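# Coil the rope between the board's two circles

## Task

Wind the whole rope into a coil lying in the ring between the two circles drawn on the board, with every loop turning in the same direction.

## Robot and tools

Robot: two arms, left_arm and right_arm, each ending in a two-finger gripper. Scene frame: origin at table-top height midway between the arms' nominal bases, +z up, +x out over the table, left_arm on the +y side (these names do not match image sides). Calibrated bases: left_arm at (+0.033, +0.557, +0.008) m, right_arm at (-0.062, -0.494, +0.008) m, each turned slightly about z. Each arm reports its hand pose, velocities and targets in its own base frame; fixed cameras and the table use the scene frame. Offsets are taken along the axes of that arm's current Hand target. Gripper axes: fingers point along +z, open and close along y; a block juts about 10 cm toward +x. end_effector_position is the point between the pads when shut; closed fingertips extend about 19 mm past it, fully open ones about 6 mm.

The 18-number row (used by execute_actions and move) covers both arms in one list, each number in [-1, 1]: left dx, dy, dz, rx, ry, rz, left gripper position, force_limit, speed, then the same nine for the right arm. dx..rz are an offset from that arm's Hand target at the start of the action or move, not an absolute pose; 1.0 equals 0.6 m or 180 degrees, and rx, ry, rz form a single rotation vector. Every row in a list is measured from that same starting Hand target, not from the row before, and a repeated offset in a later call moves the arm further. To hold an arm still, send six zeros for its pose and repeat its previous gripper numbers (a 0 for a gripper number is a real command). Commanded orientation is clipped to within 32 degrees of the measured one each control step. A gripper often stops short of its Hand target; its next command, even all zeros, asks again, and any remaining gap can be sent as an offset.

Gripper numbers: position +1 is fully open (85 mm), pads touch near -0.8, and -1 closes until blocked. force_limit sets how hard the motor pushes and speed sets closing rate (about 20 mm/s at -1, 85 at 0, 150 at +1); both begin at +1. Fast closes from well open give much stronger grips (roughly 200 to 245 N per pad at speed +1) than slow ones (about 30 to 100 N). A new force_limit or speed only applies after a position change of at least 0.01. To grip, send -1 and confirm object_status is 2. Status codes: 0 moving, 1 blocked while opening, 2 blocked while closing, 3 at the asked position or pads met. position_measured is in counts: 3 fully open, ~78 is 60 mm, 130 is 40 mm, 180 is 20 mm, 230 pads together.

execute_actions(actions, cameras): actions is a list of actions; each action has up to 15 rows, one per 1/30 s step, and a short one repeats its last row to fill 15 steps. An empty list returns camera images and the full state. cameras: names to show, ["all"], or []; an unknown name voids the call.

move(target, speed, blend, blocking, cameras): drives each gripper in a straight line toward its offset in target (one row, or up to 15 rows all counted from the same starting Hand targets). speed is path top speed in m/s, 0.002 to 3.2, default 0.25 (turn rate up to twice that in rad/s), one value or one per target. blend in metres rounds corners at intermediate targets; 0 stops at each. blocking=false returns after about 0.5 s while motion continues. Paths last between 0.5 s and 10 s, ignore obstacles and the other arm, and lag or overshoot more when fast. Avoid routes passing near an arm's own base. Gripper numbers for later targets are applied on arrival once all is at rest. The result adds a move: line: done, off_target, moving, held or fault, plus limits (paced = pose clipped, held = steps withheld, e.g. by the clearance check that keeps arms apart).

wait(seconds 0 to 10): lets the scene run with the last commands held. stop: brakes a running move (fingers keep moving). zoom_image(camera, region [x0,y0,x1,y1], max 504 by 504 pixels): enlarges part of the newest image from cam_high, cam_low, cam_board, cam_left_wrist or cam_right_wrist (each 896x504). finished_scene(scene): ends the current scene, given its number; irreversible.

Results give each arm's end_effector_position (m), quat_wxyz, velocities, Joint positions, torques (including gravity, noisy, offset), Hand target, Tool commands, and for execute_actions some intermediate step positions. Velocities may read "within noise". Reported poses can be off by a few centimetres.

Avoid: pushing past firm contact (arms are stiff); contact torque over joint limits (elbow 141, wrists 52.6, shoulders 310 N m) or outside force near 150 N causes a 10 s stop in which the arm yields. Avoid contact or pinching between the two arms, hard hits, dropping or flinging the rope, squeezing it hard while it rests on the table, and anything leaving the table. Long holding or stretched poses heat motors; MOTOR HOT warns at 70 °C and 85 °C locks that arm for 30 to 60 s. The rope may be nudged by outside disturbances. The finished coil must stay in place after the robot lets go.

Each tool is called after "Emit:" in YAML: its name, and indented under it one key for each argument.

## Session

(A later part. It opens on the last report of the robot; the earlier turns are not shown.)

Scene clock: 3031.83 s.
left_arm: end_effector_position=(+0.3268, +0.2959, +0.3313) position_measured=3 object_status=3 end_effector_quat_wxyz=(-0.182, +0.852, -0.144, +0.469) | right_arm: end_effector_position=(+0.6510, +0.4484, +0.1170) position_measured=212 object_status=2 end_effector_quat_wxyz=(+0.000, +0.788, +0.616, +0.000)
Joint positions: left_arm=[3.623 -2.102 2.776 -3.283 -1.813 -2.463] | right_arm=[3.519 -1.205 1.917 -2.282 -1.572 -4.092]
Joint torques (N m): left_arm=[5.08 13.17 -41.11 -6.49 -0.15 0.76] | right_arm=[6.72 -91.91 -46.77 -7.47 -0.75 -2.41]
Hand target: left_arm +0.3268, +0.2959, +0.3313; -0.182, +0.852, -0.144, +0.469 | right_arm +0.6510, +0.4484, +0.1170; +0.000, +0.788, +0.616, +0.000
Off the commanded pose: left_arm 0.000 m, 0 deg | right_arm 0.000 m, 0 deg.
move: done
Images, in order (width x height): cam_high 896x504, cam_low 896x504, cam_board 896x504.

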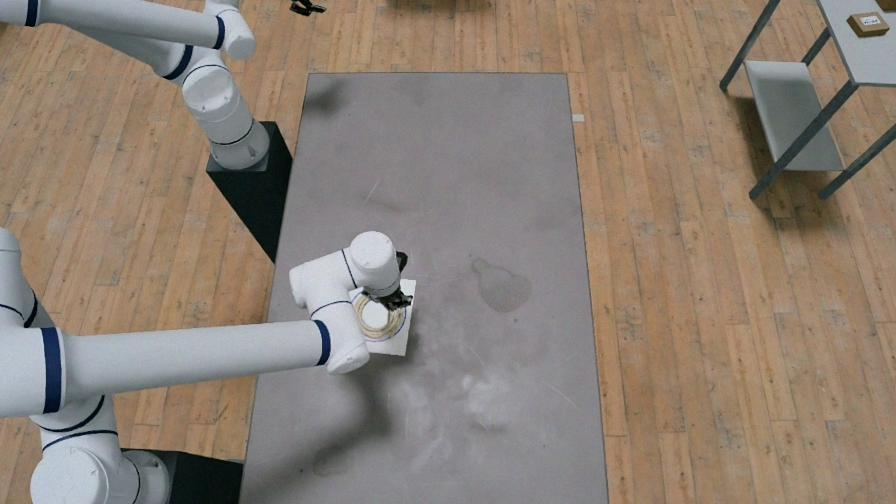

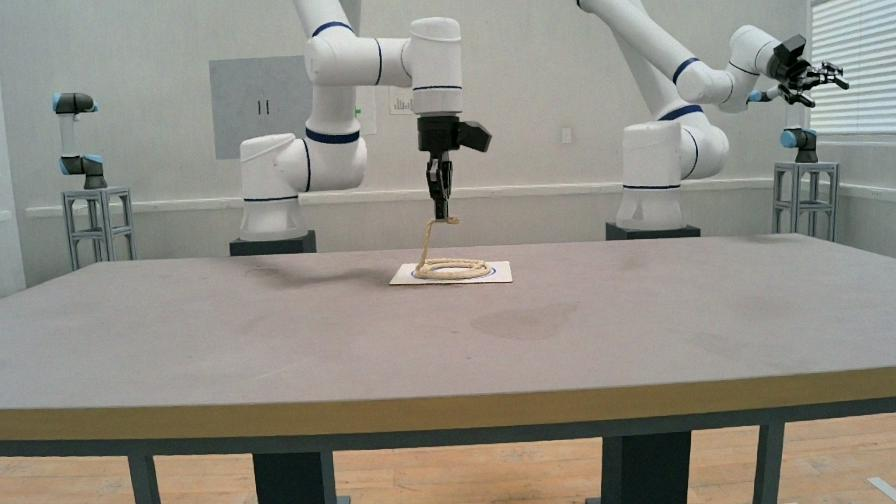

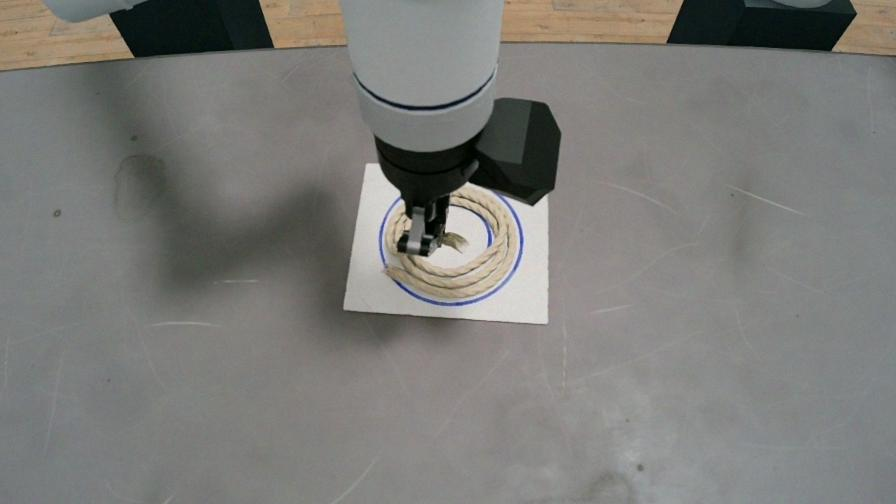

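Emit:
move:
  target:
    - [0,0,0,0,0,0,1,1,1,0.0302,-0.0077,0.01833,0,0,-0.0889,-1,-1,-1]
  speed: 0.03
  cameras: ["cam_board","cam_high"]

Emit:
zoom_image:
  camera: "cam_board"
  region: [365, 165, 535, 315]

Emit:
zoom_image:
  camera: "cam_high"
  region: [340, 280, 420, 360]

Scene clock: 3055.60 s.
left_arm: end_effector_position=(+0.3268, +0.2959, +0.3313) position_measured=3 object_status=3 end_effector_quat_wxyz=(-0.182, +0.852, -0.144, +0.469) | right_arm: end_effector_position=(+0.6509, +0.4670, +0.1060) position_measured=212 object_status=2 end_effector_quat_wxyz=(+0.000, +0.694, +0.720, +0.000)
Joint positions: left_arm=[3.623 -2.102 2.776 -3.283 -1.813 -2.463] | right_arm=[3.541 -1.179 1.902 -2.294 -1.572 -4.349]
Joint torques (N m): left_arm=[4.39 13.07 -41.3 -6.68 0.04 0.74] | right_arm=[9.46 -91.51 -45.85 -7.53 -1.1 -2.53]
Hand target: left_arm +0.3268, +0.2959, +0.3313; -0.182, +0.852, -0.144, +0.469 | right_arm +0.6509, +0.4671, +0.1060; +0.000, +0.694, +0.720, +0.000
Off the commanded pose: left_arm 0.000 m, 0 deg | right_arm 0.000 m, 0 deg.
move: done
Images, in order (width x height): cam_high 896x504, cam_board 896x504.

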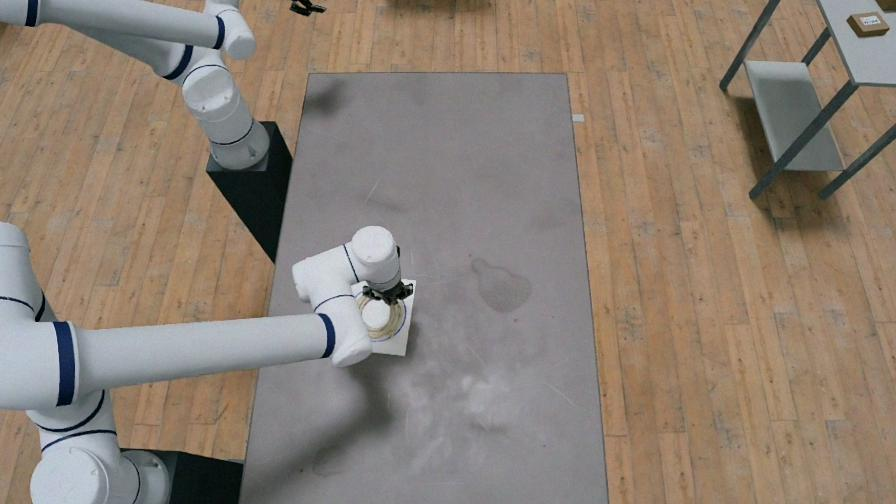

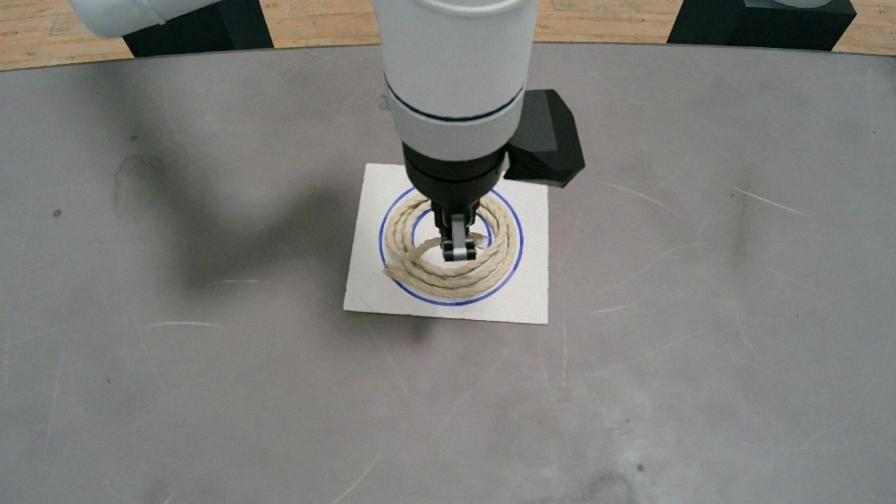

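Scaled by 2.965.

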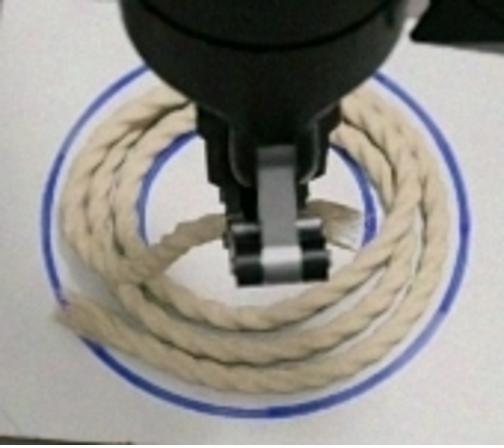

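Scaled by 6.300.

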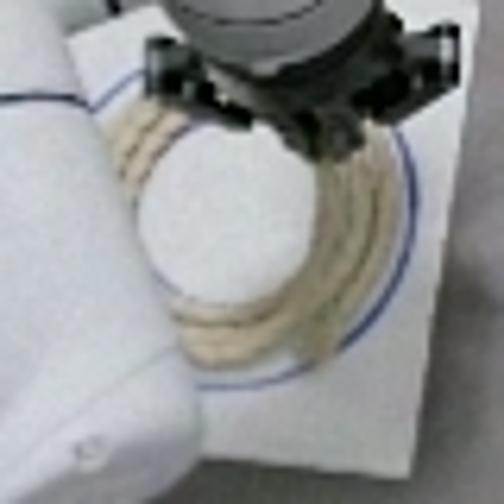

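Emit:
move:
  target:
    - [0,0,0,0,0,0,1,1,1,0.02492,0.00788,0.02333,0,0,-0.0889,-1,-1,-1]
  speed: 0.03
  cameras: ["cam_board","cam_high"]

Emit:
zoom_image:
  camera: "cam_board"
  region: [365, 165, 535, 315]

Emit:
zoom_image:
  camera: "cam_high"
  region: [340, 280, 420, 360]

Scene clock: 3071.27 s.
left_arm: end_effector_position=(+0.3268, +0.2959, +0.3313) position_measured=3 object_status=3 end_effector_quat_wxyz=(-0.182, +0.852, -0.144, +0.469) | right_arm: end_effector_position=(+0.6551, +0.4822, +0.0920) position_measured=212 object_status=2 end_effector_quat_wxyz=(+0.000, +0.587, +0.809, +0.000)
Joint positions: left_arm=[3.623 -2.102 2.776 -3.283 -1.813 -2.463] | right_arm=[3.556 -1.147 1.884 -2.308 -1.572 -4.613]
Joint torques (N m): left_arm=[5.43 12.15 -41 -6.57 -0.08 0.7] | right_arm=[12 -96.03 -45.52 -7.16 -0.52 -2.07]
Hand target: left_arm +0.3268, +0.2959, +0.3313; -0.182, +0.852, -0.144, +0.469 | right_arm +0.6551, +0.4822, +0.0920; +0.000, +0.587, +0.809, +0.000
Off the commanded pose: left_arm 0.000 m, 0 deg | right_arm 0.000 m, 0 deg.
move: done
Images, in order (width x height): cam_high 896x504, cam_board 896x504.

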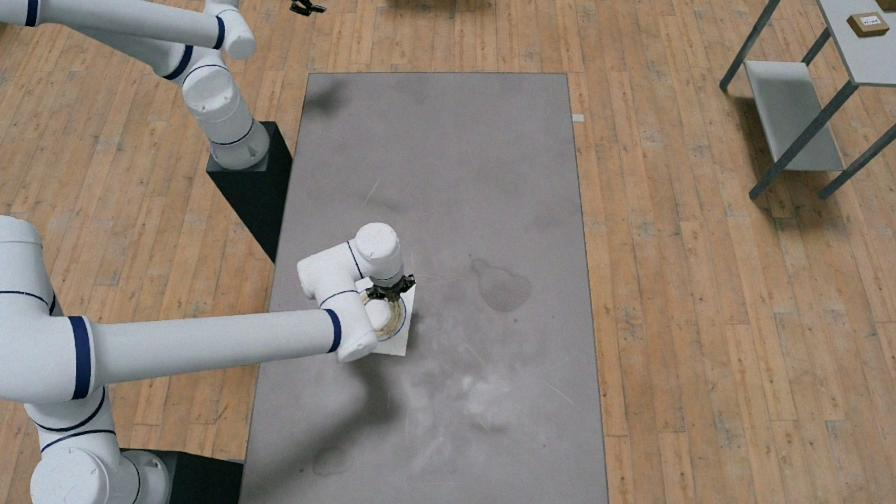

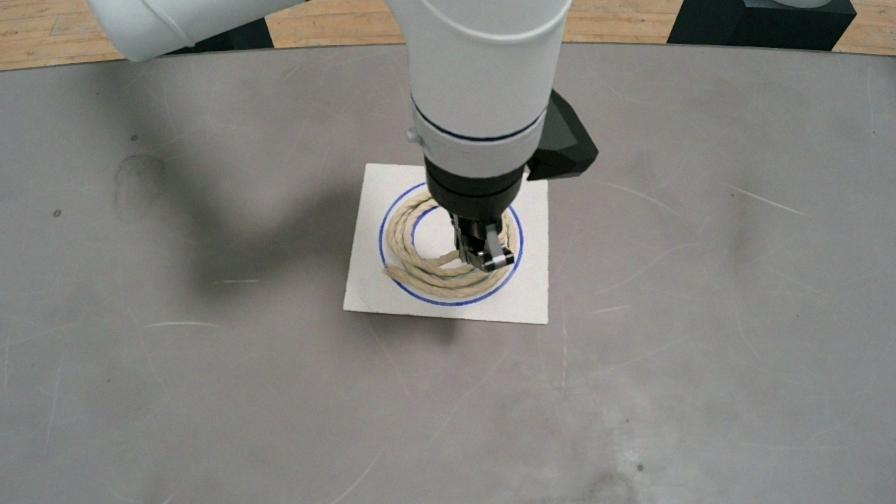

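Scaled by 2.965.

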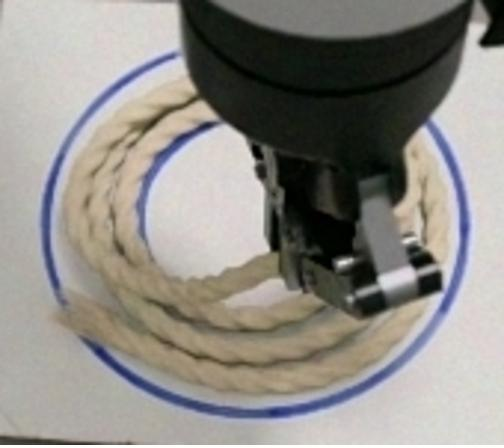

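Scaled by 6.300.

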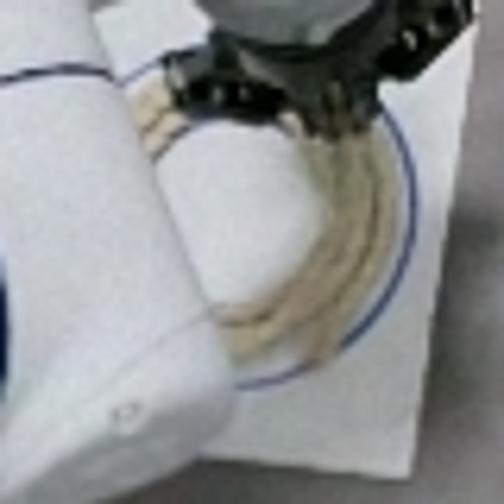

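Emit:
move:
  target:
    - [0,0,0,0,0,0,1,1,1,-0.03907,-0.01025,-0.03833,0,0,0.1,-1,-1,-1]
    - [0,0,0,0,0,0,1,1,1,-0.06778,-0.02605,-0.075,0,0,0.2,-1,-1,-1]
    - [0,0,0,0,0,0,1,1,1,-0.06797,-0.0044,-0.04667,0,0,0.1556,-1,-1,-1]
  speed: 0.05
  blend: [0.003,0.001,0]
  cameras: ["cam_board","cam_high"]

Emit:
zoom_image:
  camera: "cam_board"
  region: [365, 165, 535, 315]

Emit:
zoom_image:
  camera: "cam_high"
  region: [340, 280, 420, 360]

Scene clock: 3106.90 s.
left_arm: end_effector_position=(+0.3268, +0.2959, +0.3313) position_measured=3 object_status=3 end_effector_quat_wxyz=(-0.182, +0.852, -0.144, +0.469) | right_arm: end_effector_position=(+0.6652, +0.4426, +0.1200) position_measured=212 object_status=2 end_effector_quat_wxyz=(+0.000, +0.766, +0.643, +0.000)
Joint positions: left_arm=[3.623 -2.102 2.776 -3.283 -1.813 -2.463] | right_arm=[3.505 -1.197 1.898 -2.271 -1.572 -4.175]
Joint torques (N m): left_arm=[6.49 13.22 -41.12 -6.55 -0.04 0.77] | right_arm=[-7.63 -91.61 -46.44 -7.43 0.01 -1.87]
Hand target: left_arm +0.3268, +0.2959, +0.3313; -0.182, +0.852, -0.144, +0.469 | right_arm +0.6652, +0.4426, +0.1200; +0.000, +0.766, +0.643, +0.000
Off the commanded pose: left_arm 0.000 m, 0 deg | right_arm 0.000 m, 0 deg.
move: done
Images, in order (width x height): cam_high 896x504, cam_board 896x504.

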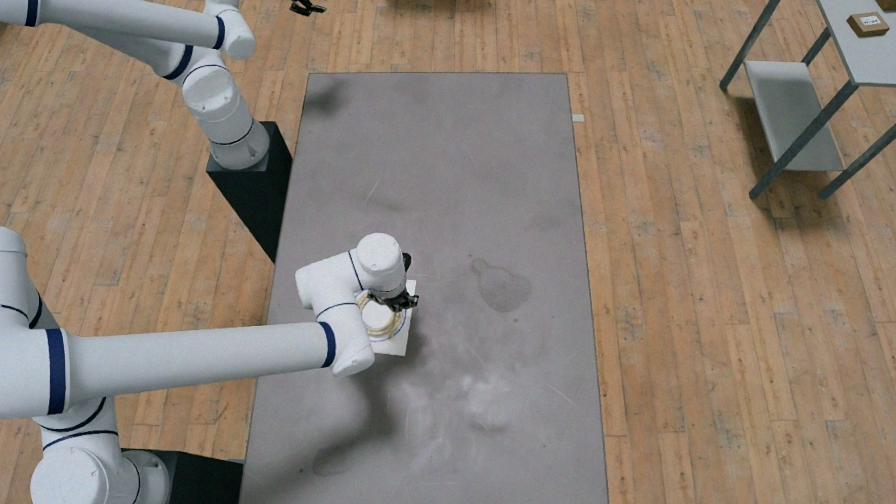

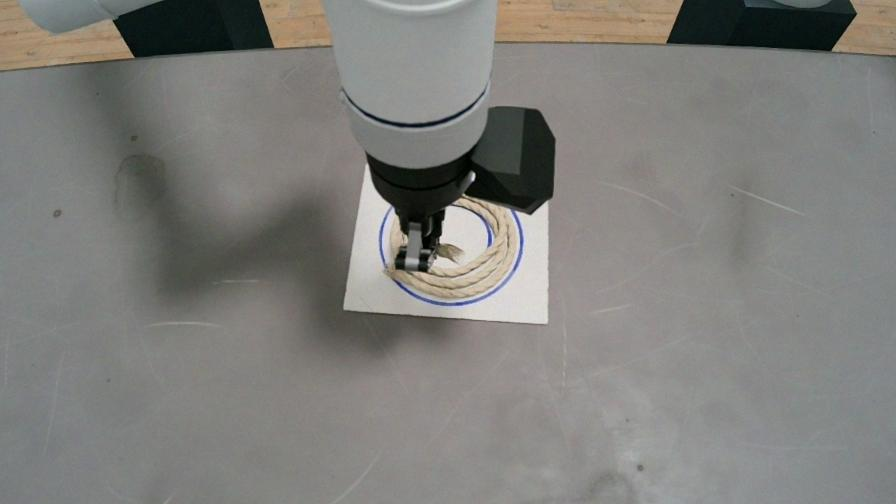

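Scaled by 2.965.

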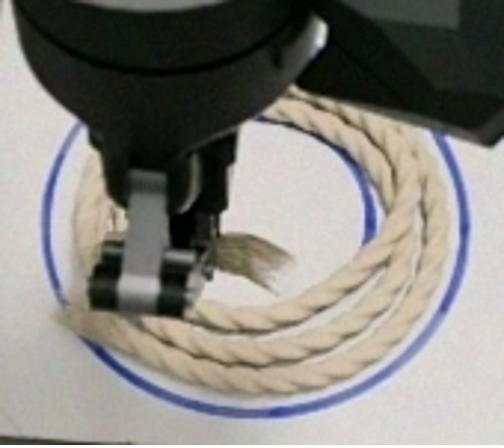

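Scaled by 6.300.

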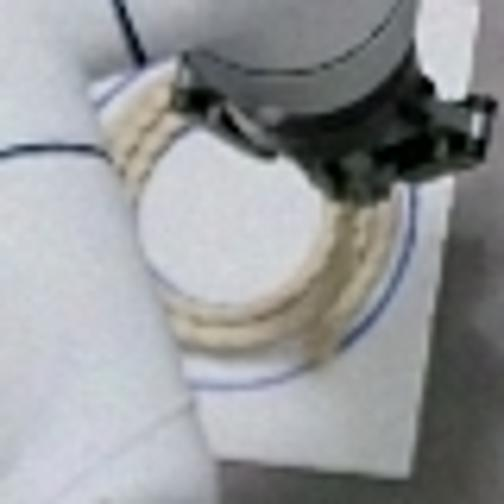

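Emit:
zoom_image:
  camera: "cam_board"
  region: [380, 195, 450, 285]

Emit:
zoom_image:
  camera: "cam_high"
  region: [355, 310, 405, 350]

Scaled by 5.600.

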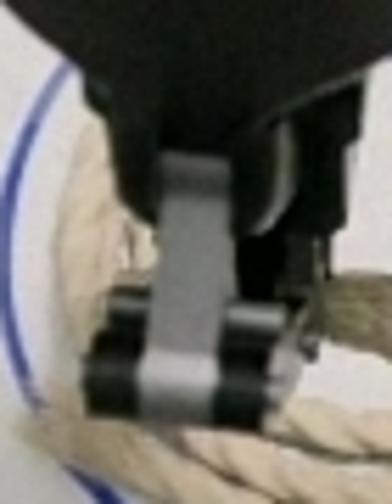

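Scaled by 10.080.

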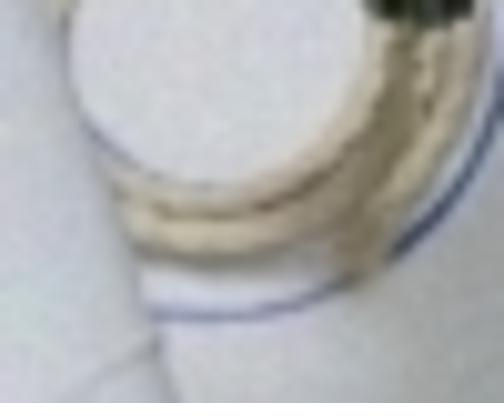

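Emit:
move:
  target:
    - [0,0,0,0,0,0,1,1,1,0.02867,0.00325,0.02333,0,0,-0.0722,-1,-1,-1]
    - [0,0,0,0,0,0,1,1,1,0.0621,-0.003,0.04667,0,0,-0.1556,-1,-1,-1]
  speed: 0.04
  blend: 0.003
  cameras: ["cam_board","cam_high"]

Emit:
zoom_image:
  camera: "cam_board"
  region: [365, 165, 535, 315]

Emit:
zoom_image:
  camera: "cam_high"
  region: [340, 280, 420, 360]

Scene clock: 3137.40 s.
left_arm: end_effector_position=(+0.3268, +0.2959, +0.3313) position_measured=3 object_status=3 end_effector_quat_wxyz=(-0.182, +0.852, -0.144, +0.469) | right_arm: end_effector_position=(+0.6699, +0.4796, +0.0920) position_measured=212 object_status=2 end_effector_quat_wxyz=(+0.000, +0.587, +0.809, +0.000)
Joint positions: left_arm=[3.623 -2.102 2.776 -3.283 -1.813 -2.463] | right_arm=[3.546 -1.133 1.862 -2.3 -1.572 -4.623]
Joint torques (N m): left_arm=[5.08 13.16 -41.61 -6.51 0.08 0.79] | right_arm=[10.92 -100.85 -45.7 -7.17 -0.73 -2.12]
Hand target: left_arm +0.3268, +0.2959, +0.3313; -0.182, +0.852, -0.144, +0.469 | right_arm +0.6699, +0.4796, +0.0920; +0.000, +0.587, +0.809, +0.000
Off the commanded pose: left_arm 0.000 m, 0 deg | right_arm 0.000 m, 0 deg.
move: done
Images, in order (width x height): cam_high 896x504, cam_board 896x504.

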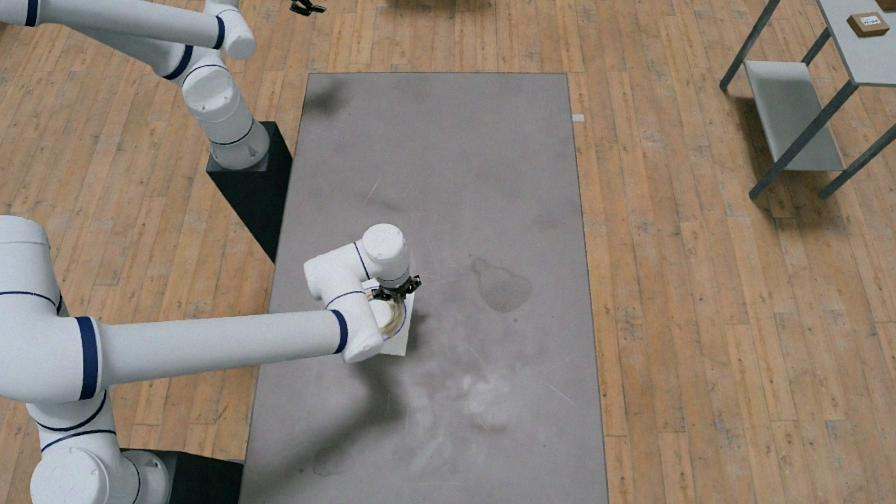

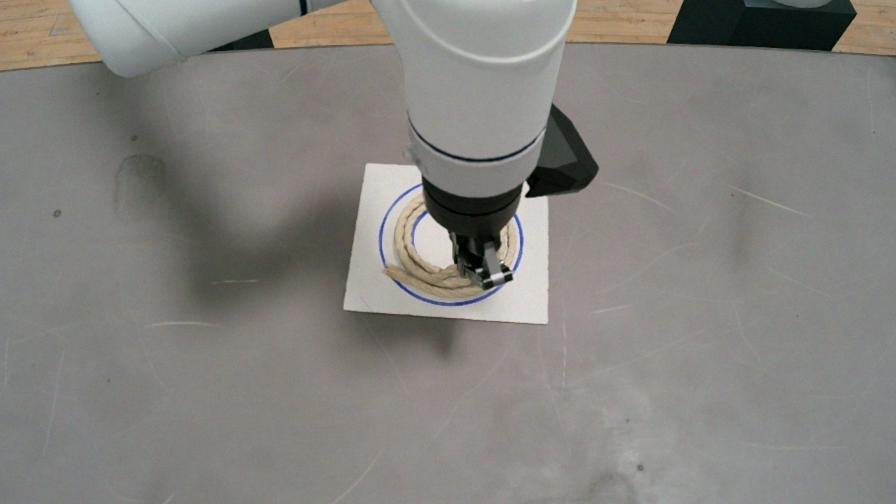

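Scaled by 2.965.

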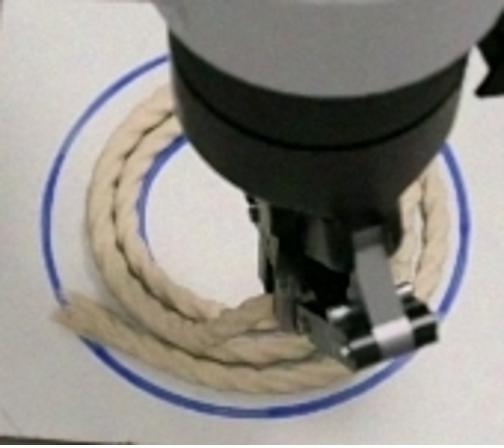

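Scaled by 6.300.

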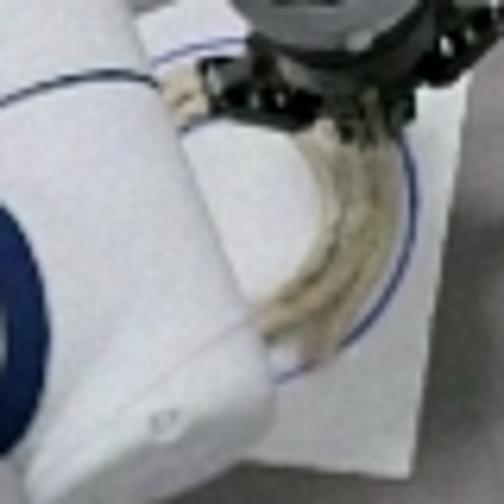

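Emit:
move:
  target:
    - [0,0,0,0,0,0,1,1,1,0.03422,-0.0001,0.025,0,0,-0.0833,-1,-1,-1]
    - [0,0,0,0,0,0,1,1,1,0.06697,-0.01083,0.05,0,0,-0.1667,-1,-1,-1]
  speed: 0.04
  blend: 0.003
  cameras: ["cam_board","cam_high","cam_low"]

Emit:
zoom_image:
  camera: "cam_board"
  region: [365, 165, 535, 315]

Emit:
zoom_image:
  camera: "cam_high"
  region: [340, 280, 420, 360]

Emit:
zoom_image:
  camera: "cam_low"
  region: [390, 210, 520, 310]

Scene clock: 3161.43 s.
left_arm: end_effector_position=(+0.3268, +0.2959, +0.3313) position_measured=3 object_status=3 end_effector_quat_wxyz=(-0.182, +0.852, -0.144, +0.469) | right_arm: end_effector_position=(+0.6512, +0.5157, +0.0620) position_measured=212 object_status=2 end_effector_quat_wxyz=(+0.000, +0.358, +0.934, +0.000)
Joint positions: left_arm=[3.623 -2.102 2.776 -3.283 -1.813 -2.463] | right_arm=[3.596 -1.09 1.862 -2.344 -1.572 -5.097]
Joint torques (N m): left_arm=[6.14 11.79 -40.52 -6.56 0.17 0.78] | right_arm=[10.75 -101.78 -24.47 -7.23 -0.75 -2.59]
Hand target: left_arm +0.3268, +0.2959, +0.3313; -0.182, +0.852, -0.144, +0.469 | right_arm +0.6512, +0.5158, +0.0619; +0.000, +0.358, +0.934, +0.000
Off the commanded pose: left_arm 0.000 m, 0 deg | right_arm 0.000 m, 0 deg.
move: done
Images, in order (width x height): cam_high 896x504, cam_low 896x504, cam_board 896x504.

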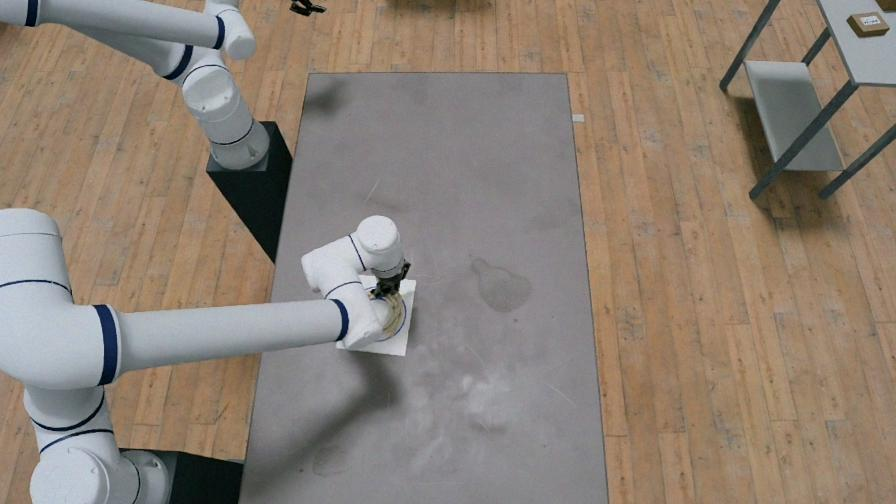

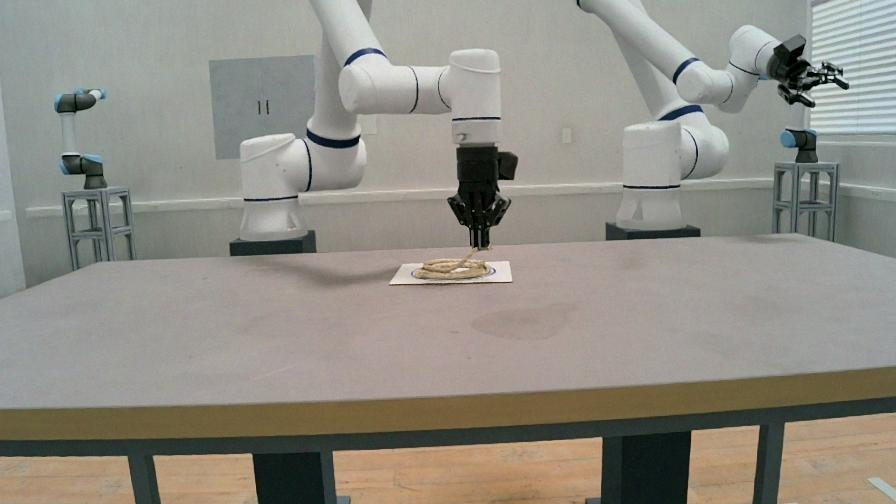

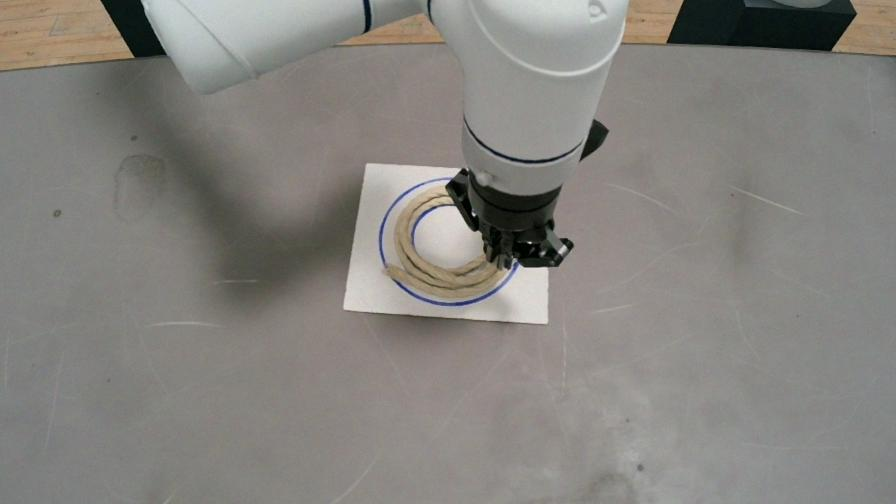

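Scaled by 2.965.

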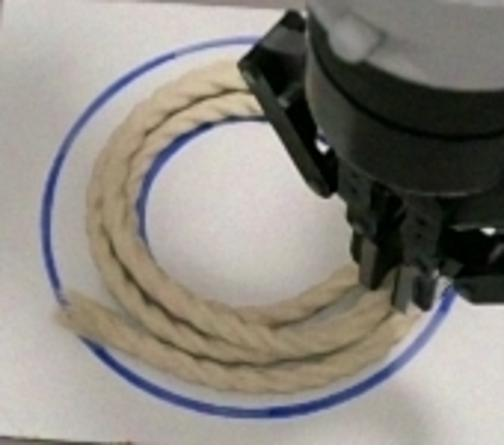

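Scaled by 6.300.

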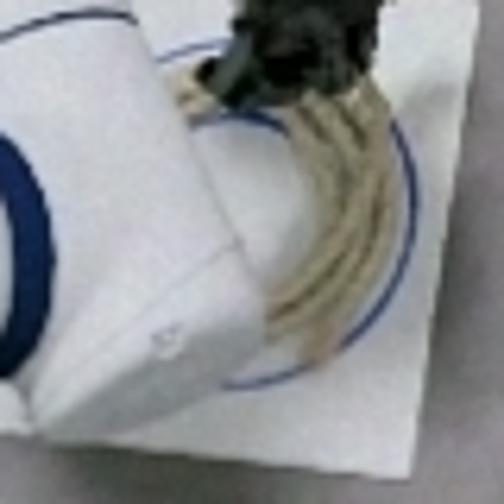

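Scaled by 3.877.

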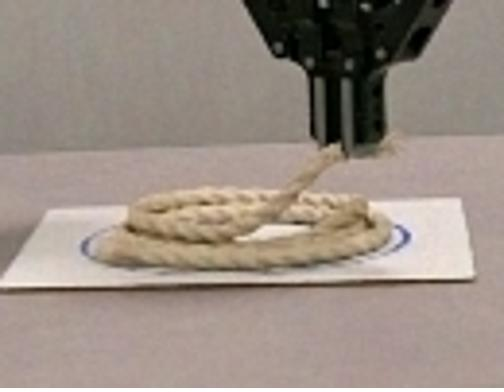

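Emit:
move:
  target:
    - [0,0,0,0,0,0,1,1,1,0.02612,-0.00288,0.02667,0,0,-0.0556,-1,-1,-1]
  speed: 0.03
  cameras: ["cam_board","cam_high","cam_low"]

Emit:
zoom_image:
  camera: "cam_board"
  region: [365, 165, 535, 315]

Emit:
zoom_image:
  camera: "cam_high"
  region: [340, 280, 420, 360]

Emit:
zoom_image:
  camera: "cam_low"
  region: [390, 210, 520, 310]

Scene clock: 3190.13 s.
left_arm: end_effector_position=(+0.3268, +0.2959, +0.3313) position_measured=3 object_status=3 end_effector_quat_wxyz=(-0.182, +0.852, -0.144, +0.469) | right_arm: end_effector_position=(+0.6384, +0.5249, +0.0460) position_measured=212 object_status=2 end_effector_quat_wxyz=(+0.000, +0.275, +0.961, +0.000)
Joint positions: left_arm=[3.623 -2.102 2.776 -3.283 -1.813 -2.463] | right_arm=[3.614 -1.075 1.878 -2.373 -1.572 -5.254]
Joint torques (N m): left_arm=[4.89 12.58 -40.86 -6.44 0.2 0.59] | right_arm=[8.99 -102.01 -22.98 -6.87 -1.3 -2.54]
Hand target: left_arm +0.3268, +0.2959, +0.3313; -0.182, +0.852, -0.144, +0.469 | right_arm +0.6384, +0.5249, +0.0459; +0.000, +0.275, +0.961, +0.000
Off the commanded pose: left_arm 0.000 m, 0 deg | right_arm 0.000 m, 0 deg.
move: done
Images, in order (width x height): cam_high 896x504, cam_low 896x504, cam_board 896x504.

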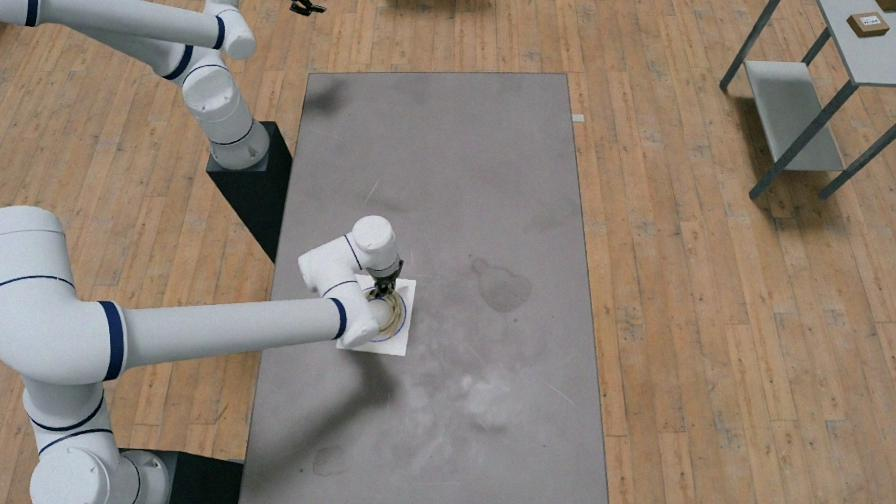

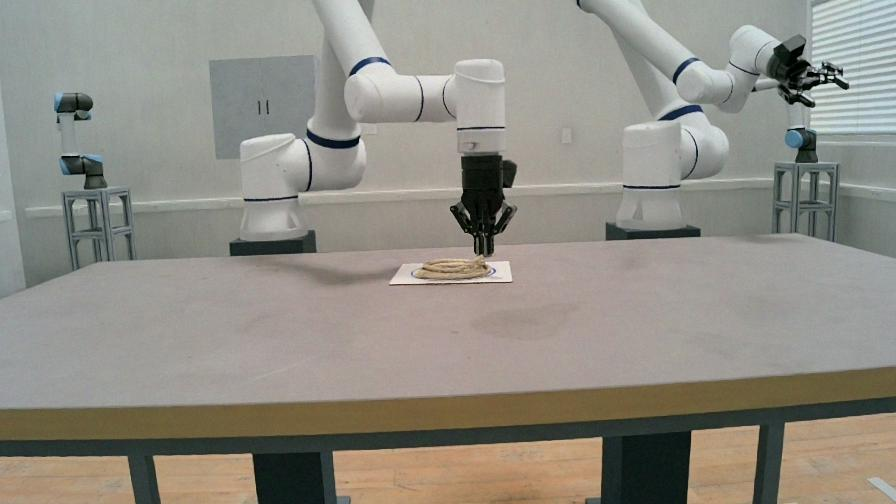

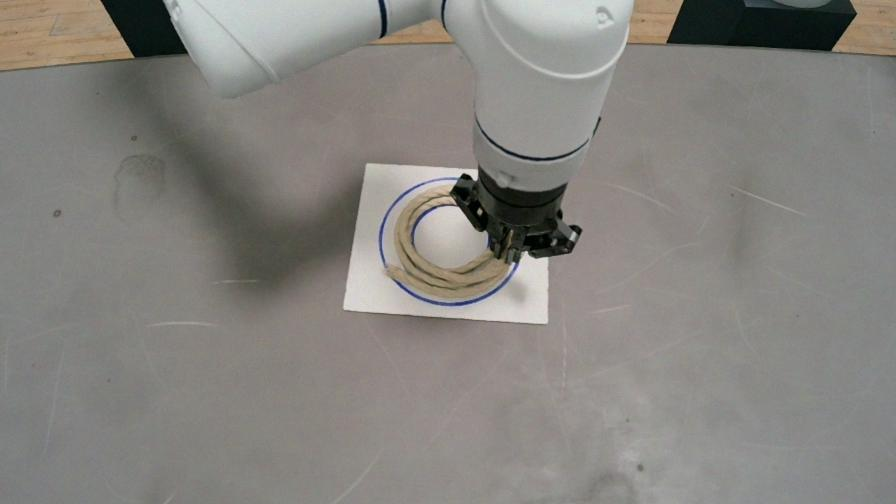

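Scaled by 2.965.

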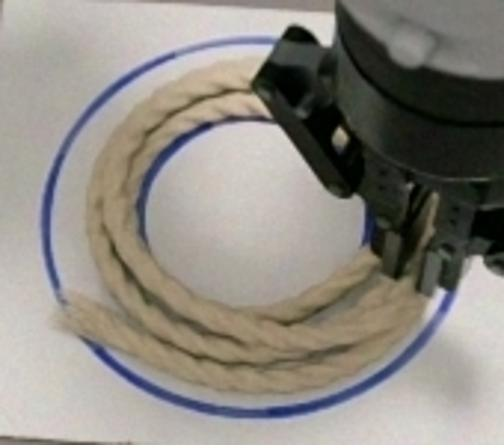

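Scaled by 6.300.

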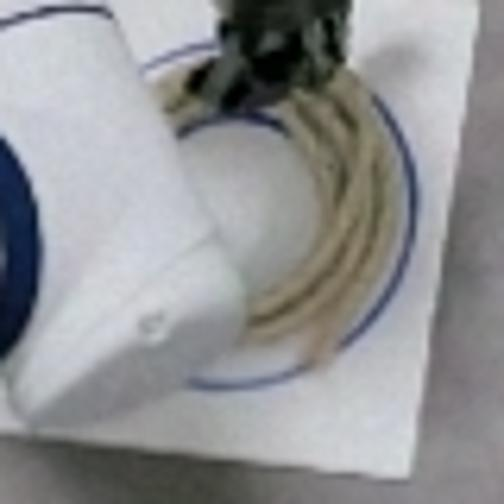

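Scaled by 3.877.

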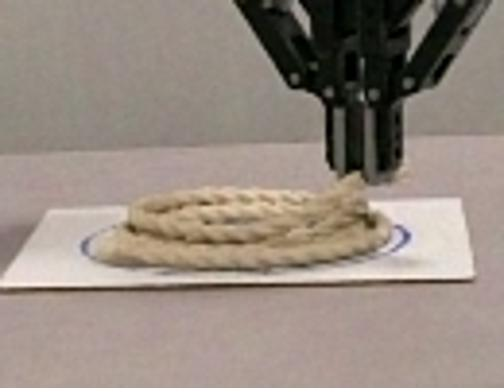

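Emit:
move:
  target:
    - [0,0,0,0,0,0,1,1,1,0.02185,-0.0056,0.02333,0,0,-0.0333,-1,-1,-1]
  speed: 0.025
  cameras: ["cam_board","cam_low"]

Emit:
zoom_image:
  camera: "cam_board"
  region: [365, 165, 535, 315]

Emit:
zoom_image:
  camera: "cam_low"
  region: [390, 220, 520, 300]

Scene clock: 3206.07 s.
left_arm: end_effector_position=(+0.3268, +0.2959, +0.3313) position_measured=3 object_status=3 end_effector_quat_wxyz=(-0.182, +0.852, -0.144, +0.469) | right_arm: end_effector_position=(+0.6255, +0.5290, +0.0320) position_measured=212 object_status=2 end_effector_quat_wxyz=(+0.000, +0.224, +0.975, +0.000)
Joint positions: left_arm=[3.623 -2.102 2.776 -3.283 -1.813 -2.463] | right_arm=[3.625 -1.067 1.898 -2.402 -1.572 -5.347]
Joint torques (N m): left_arm=[5.35 12.65 -41.26 -6.42 -0.02 0.75] | right_arm=[9.94 -103 -22.51 -7.3 -0.42 -1.94]
Hand target: left_arm +0.3268, +0.2959, +0.3313; -0.182, +0.852, -0.144, +0.469 | right_arm +0.6255, +0.5290, +0.0319; +0.000, +0.224, +0.975, +0.000
Off the commanded pose: left_arm 0.000 m, 0 deg | right_arm 0.000 m, 0 deg.
move: done
Images, in order (width x height): cam_low 896x504, cam_board 896x504.

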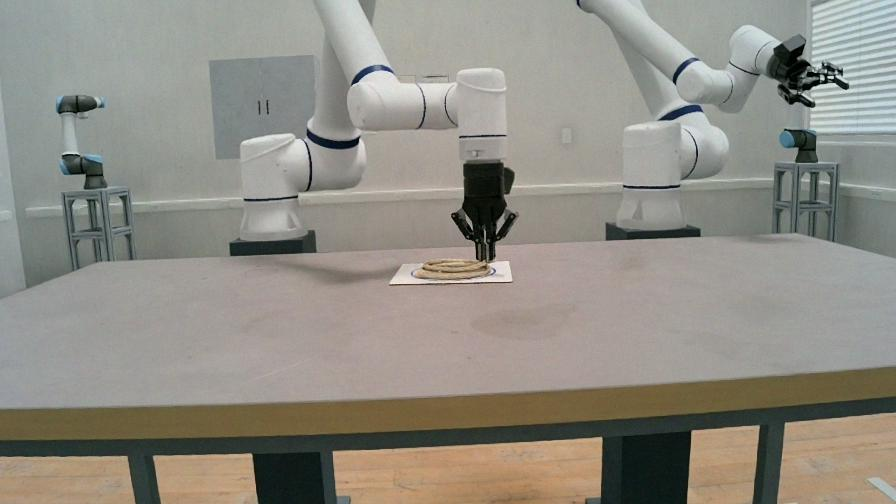

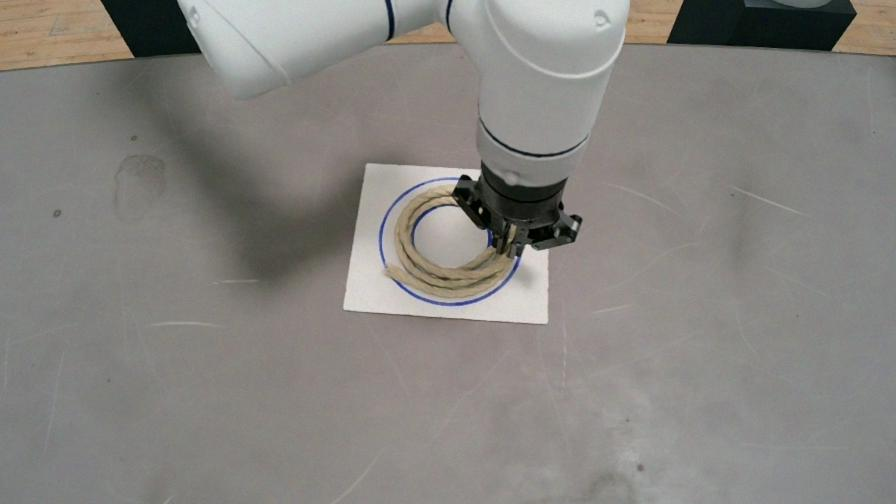

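Scaled by 2.965.

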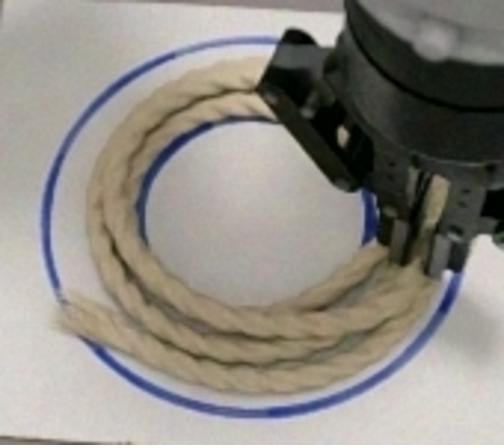

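Scaled by 3.877.

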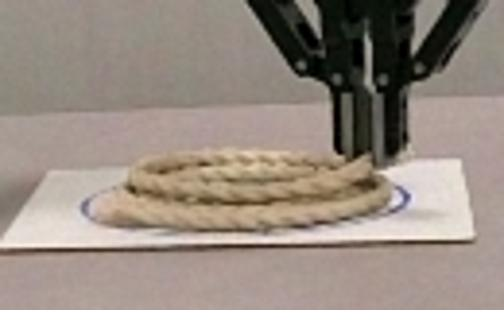

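Emit:
move:
  target:
    - [0,0,0,0,0,0,1,1,1,0,0,0.0037,0,0,0,-1,-1,-1]
    - [0,0,0,0,0,0,1,1,1,0,0,0.0037,0,0,0,-0.46,-1,-1]
  speed: 0.01
  cameras: []

Scene clock: 3218.47 s.
left_arm: end_effector_position=(+0.3268, +0.2959, +0.3313) position_measured=3 object_status=3 end_effector_quat_wxyz=(-0.182, +0.852, -0.144, +0.469) | right_arm: end_effector_position=(+0.6255, +0.5290, +0.0297) position_measured=187 object_status=0 end_effector_quat_wxyz=(+0.000, +0.224, +0.975, +0.000)
Joint positions: left_arm=[3.623 -2.102 2.776 -3.283 -1.813 -2.463] | right_arm=[3.625 -1.064 1.899 -2.406 -1.572 -5.347]
Joint torques (N m): left_arm=[4.81 12.9 -41.09 -6.37 -0.02 0.81] | right_arm=[8.32 -101.71 -22.71 -7.7 -1.18 -2.7]
Hand target: left_arm +0.3268, +0.2959, +0.3313; -0.182, +0.852, -0.144, +0.469 | right_arm +0.6255, +0.5290, +0.0297; +0.000, +0.224, +0.975, +0.000
Off the commanded pose: left_arm 0.000 m, 0 deg | right_arm 0.000 m, 0 deg.
move: done
No camera images: "cameras" was empty.

Emit:
move:
  target:
    - [0,0,0,0,0,0,1,1,1,0,0,-0.05,0,0,0,-0.46,-1,-1]
    - [0,0,0,0,0,0,1,1,1,0,0,-0.2833,0,0,0,-0.46,-1,-1]
    - [0,0,0,0,0,0,1,1,1,-0.0932,0.1325,-0.2833,0,0,0,-0.46,-1,-1]
  speed: [0.03,0.15,0.2]
  blend: [0,0.005,0]
  cameras: ["cam_right_wrist","cam_board"]

Emit:
zoom_image:
  camera: "cam_right_wrist"
  region: [196, 0, 700, 504]

Scene clock: 3229.77 s.
left_arm: end_effector_position=(+0.3268, +0.2959, +0.3313) position_measured=3 object_status=3 end_effector_quat_wxyz=(-0.182, +0.852, -0.144, +0.469) | right_arm: end_effector_position=(+0.7104, +0.5761, +0.1997) position_measured=187 object_status=3 end_effector_quat_wxyz=(+0.000, +0.224, +0.975, +0.000)
Joint positions: left_arm=[3.623 -2.102 2.776 -3.283 -1.813 -2.463] | right_arm=[3.628 -1.109 1.594 -2.056 -1.572 -5.345]
Joint torques (N m): left_arm=[5.11 12.53 -40.63 -6.42 -0.07 0.89] | right_arm=[10.49 -113.29 -50.91 -1.88 -1.71 3.87]
Hand target: left_arm +0.3268, +0.2959, +0.3313; -0.182, +0.852, -0.144, +0.469 | right_arm +0.7105, +0.5762, +0.1997; +0.000, +0.224, +0.975, +0.000
Off the commanded pose: left_arm 0.000 m, 0 deg | right_arm 0.000 m, 0 deg.
move: done
camera_calibration:
cam_right_wrist: T_world_to_cam=[[0.441661, 0.897037, -0.0161441, -0.814105], [0.85068, -0.412983, 0.325252, -0.411749], [0.285096, -0.157384, -0.94549, 0.20238], [0, 0, 0, 1]] pos_world=[0.652127, 0.592089, 0.312127]
Images, in order (width x height): cam_board 896x504, cam_right_wrist 896x504.

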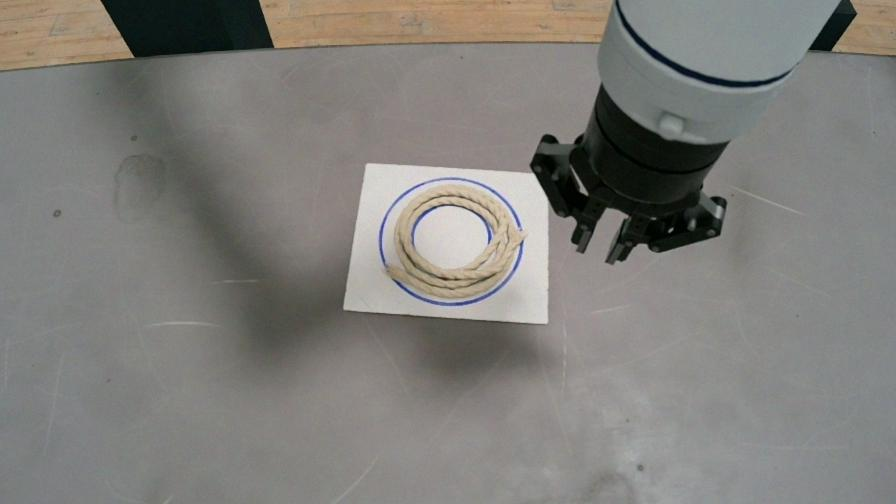

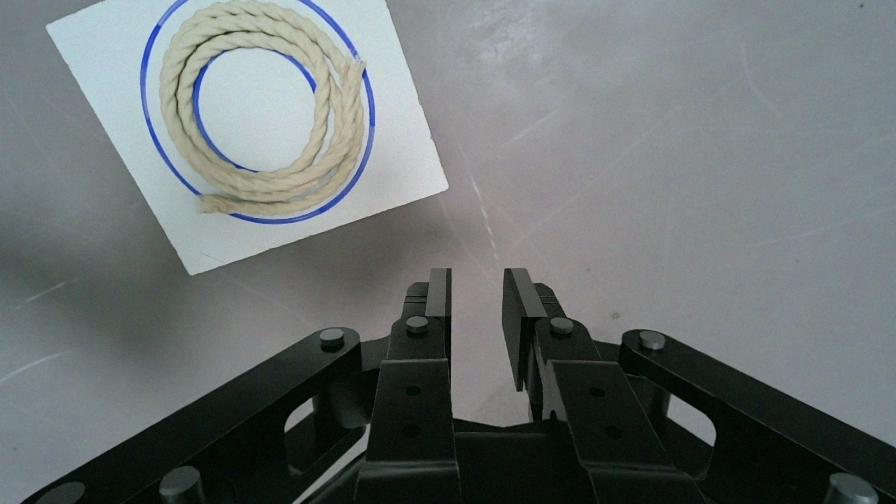

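Scaled by 1.000.

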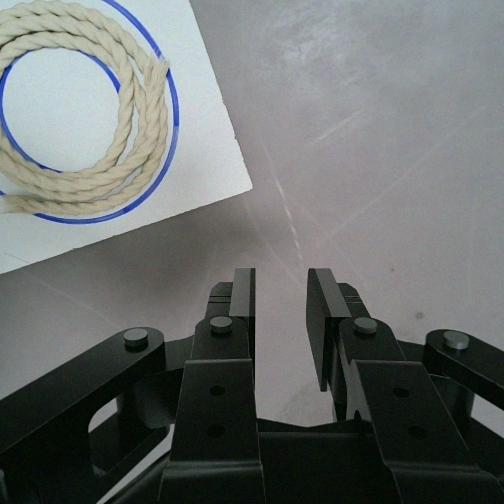

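Emit:
zoom_image:
  camera: "cam_board"
  region: [365, 165, 535, 315]

Emit:
zoom_image:
  camera: "cam_right_wrist"
  region: [130, 0, 390, 240]

Scaled by 2.965.

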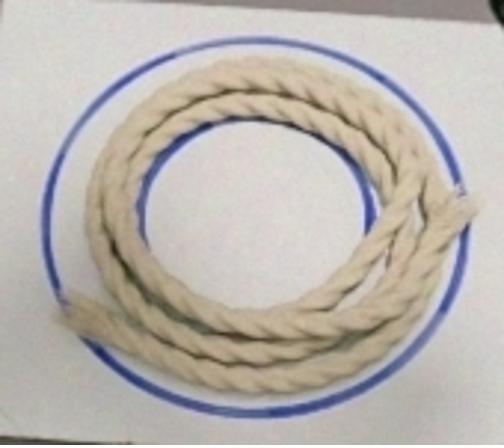

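Scaled by 1.938.

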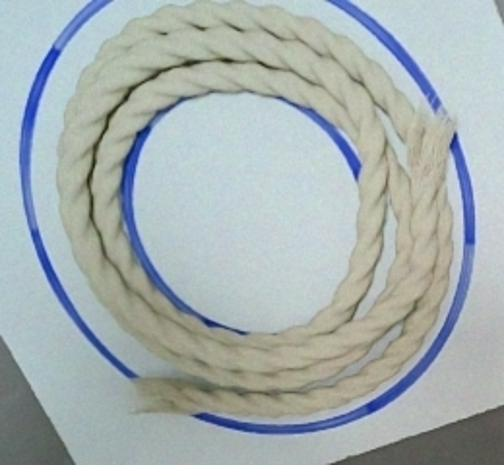

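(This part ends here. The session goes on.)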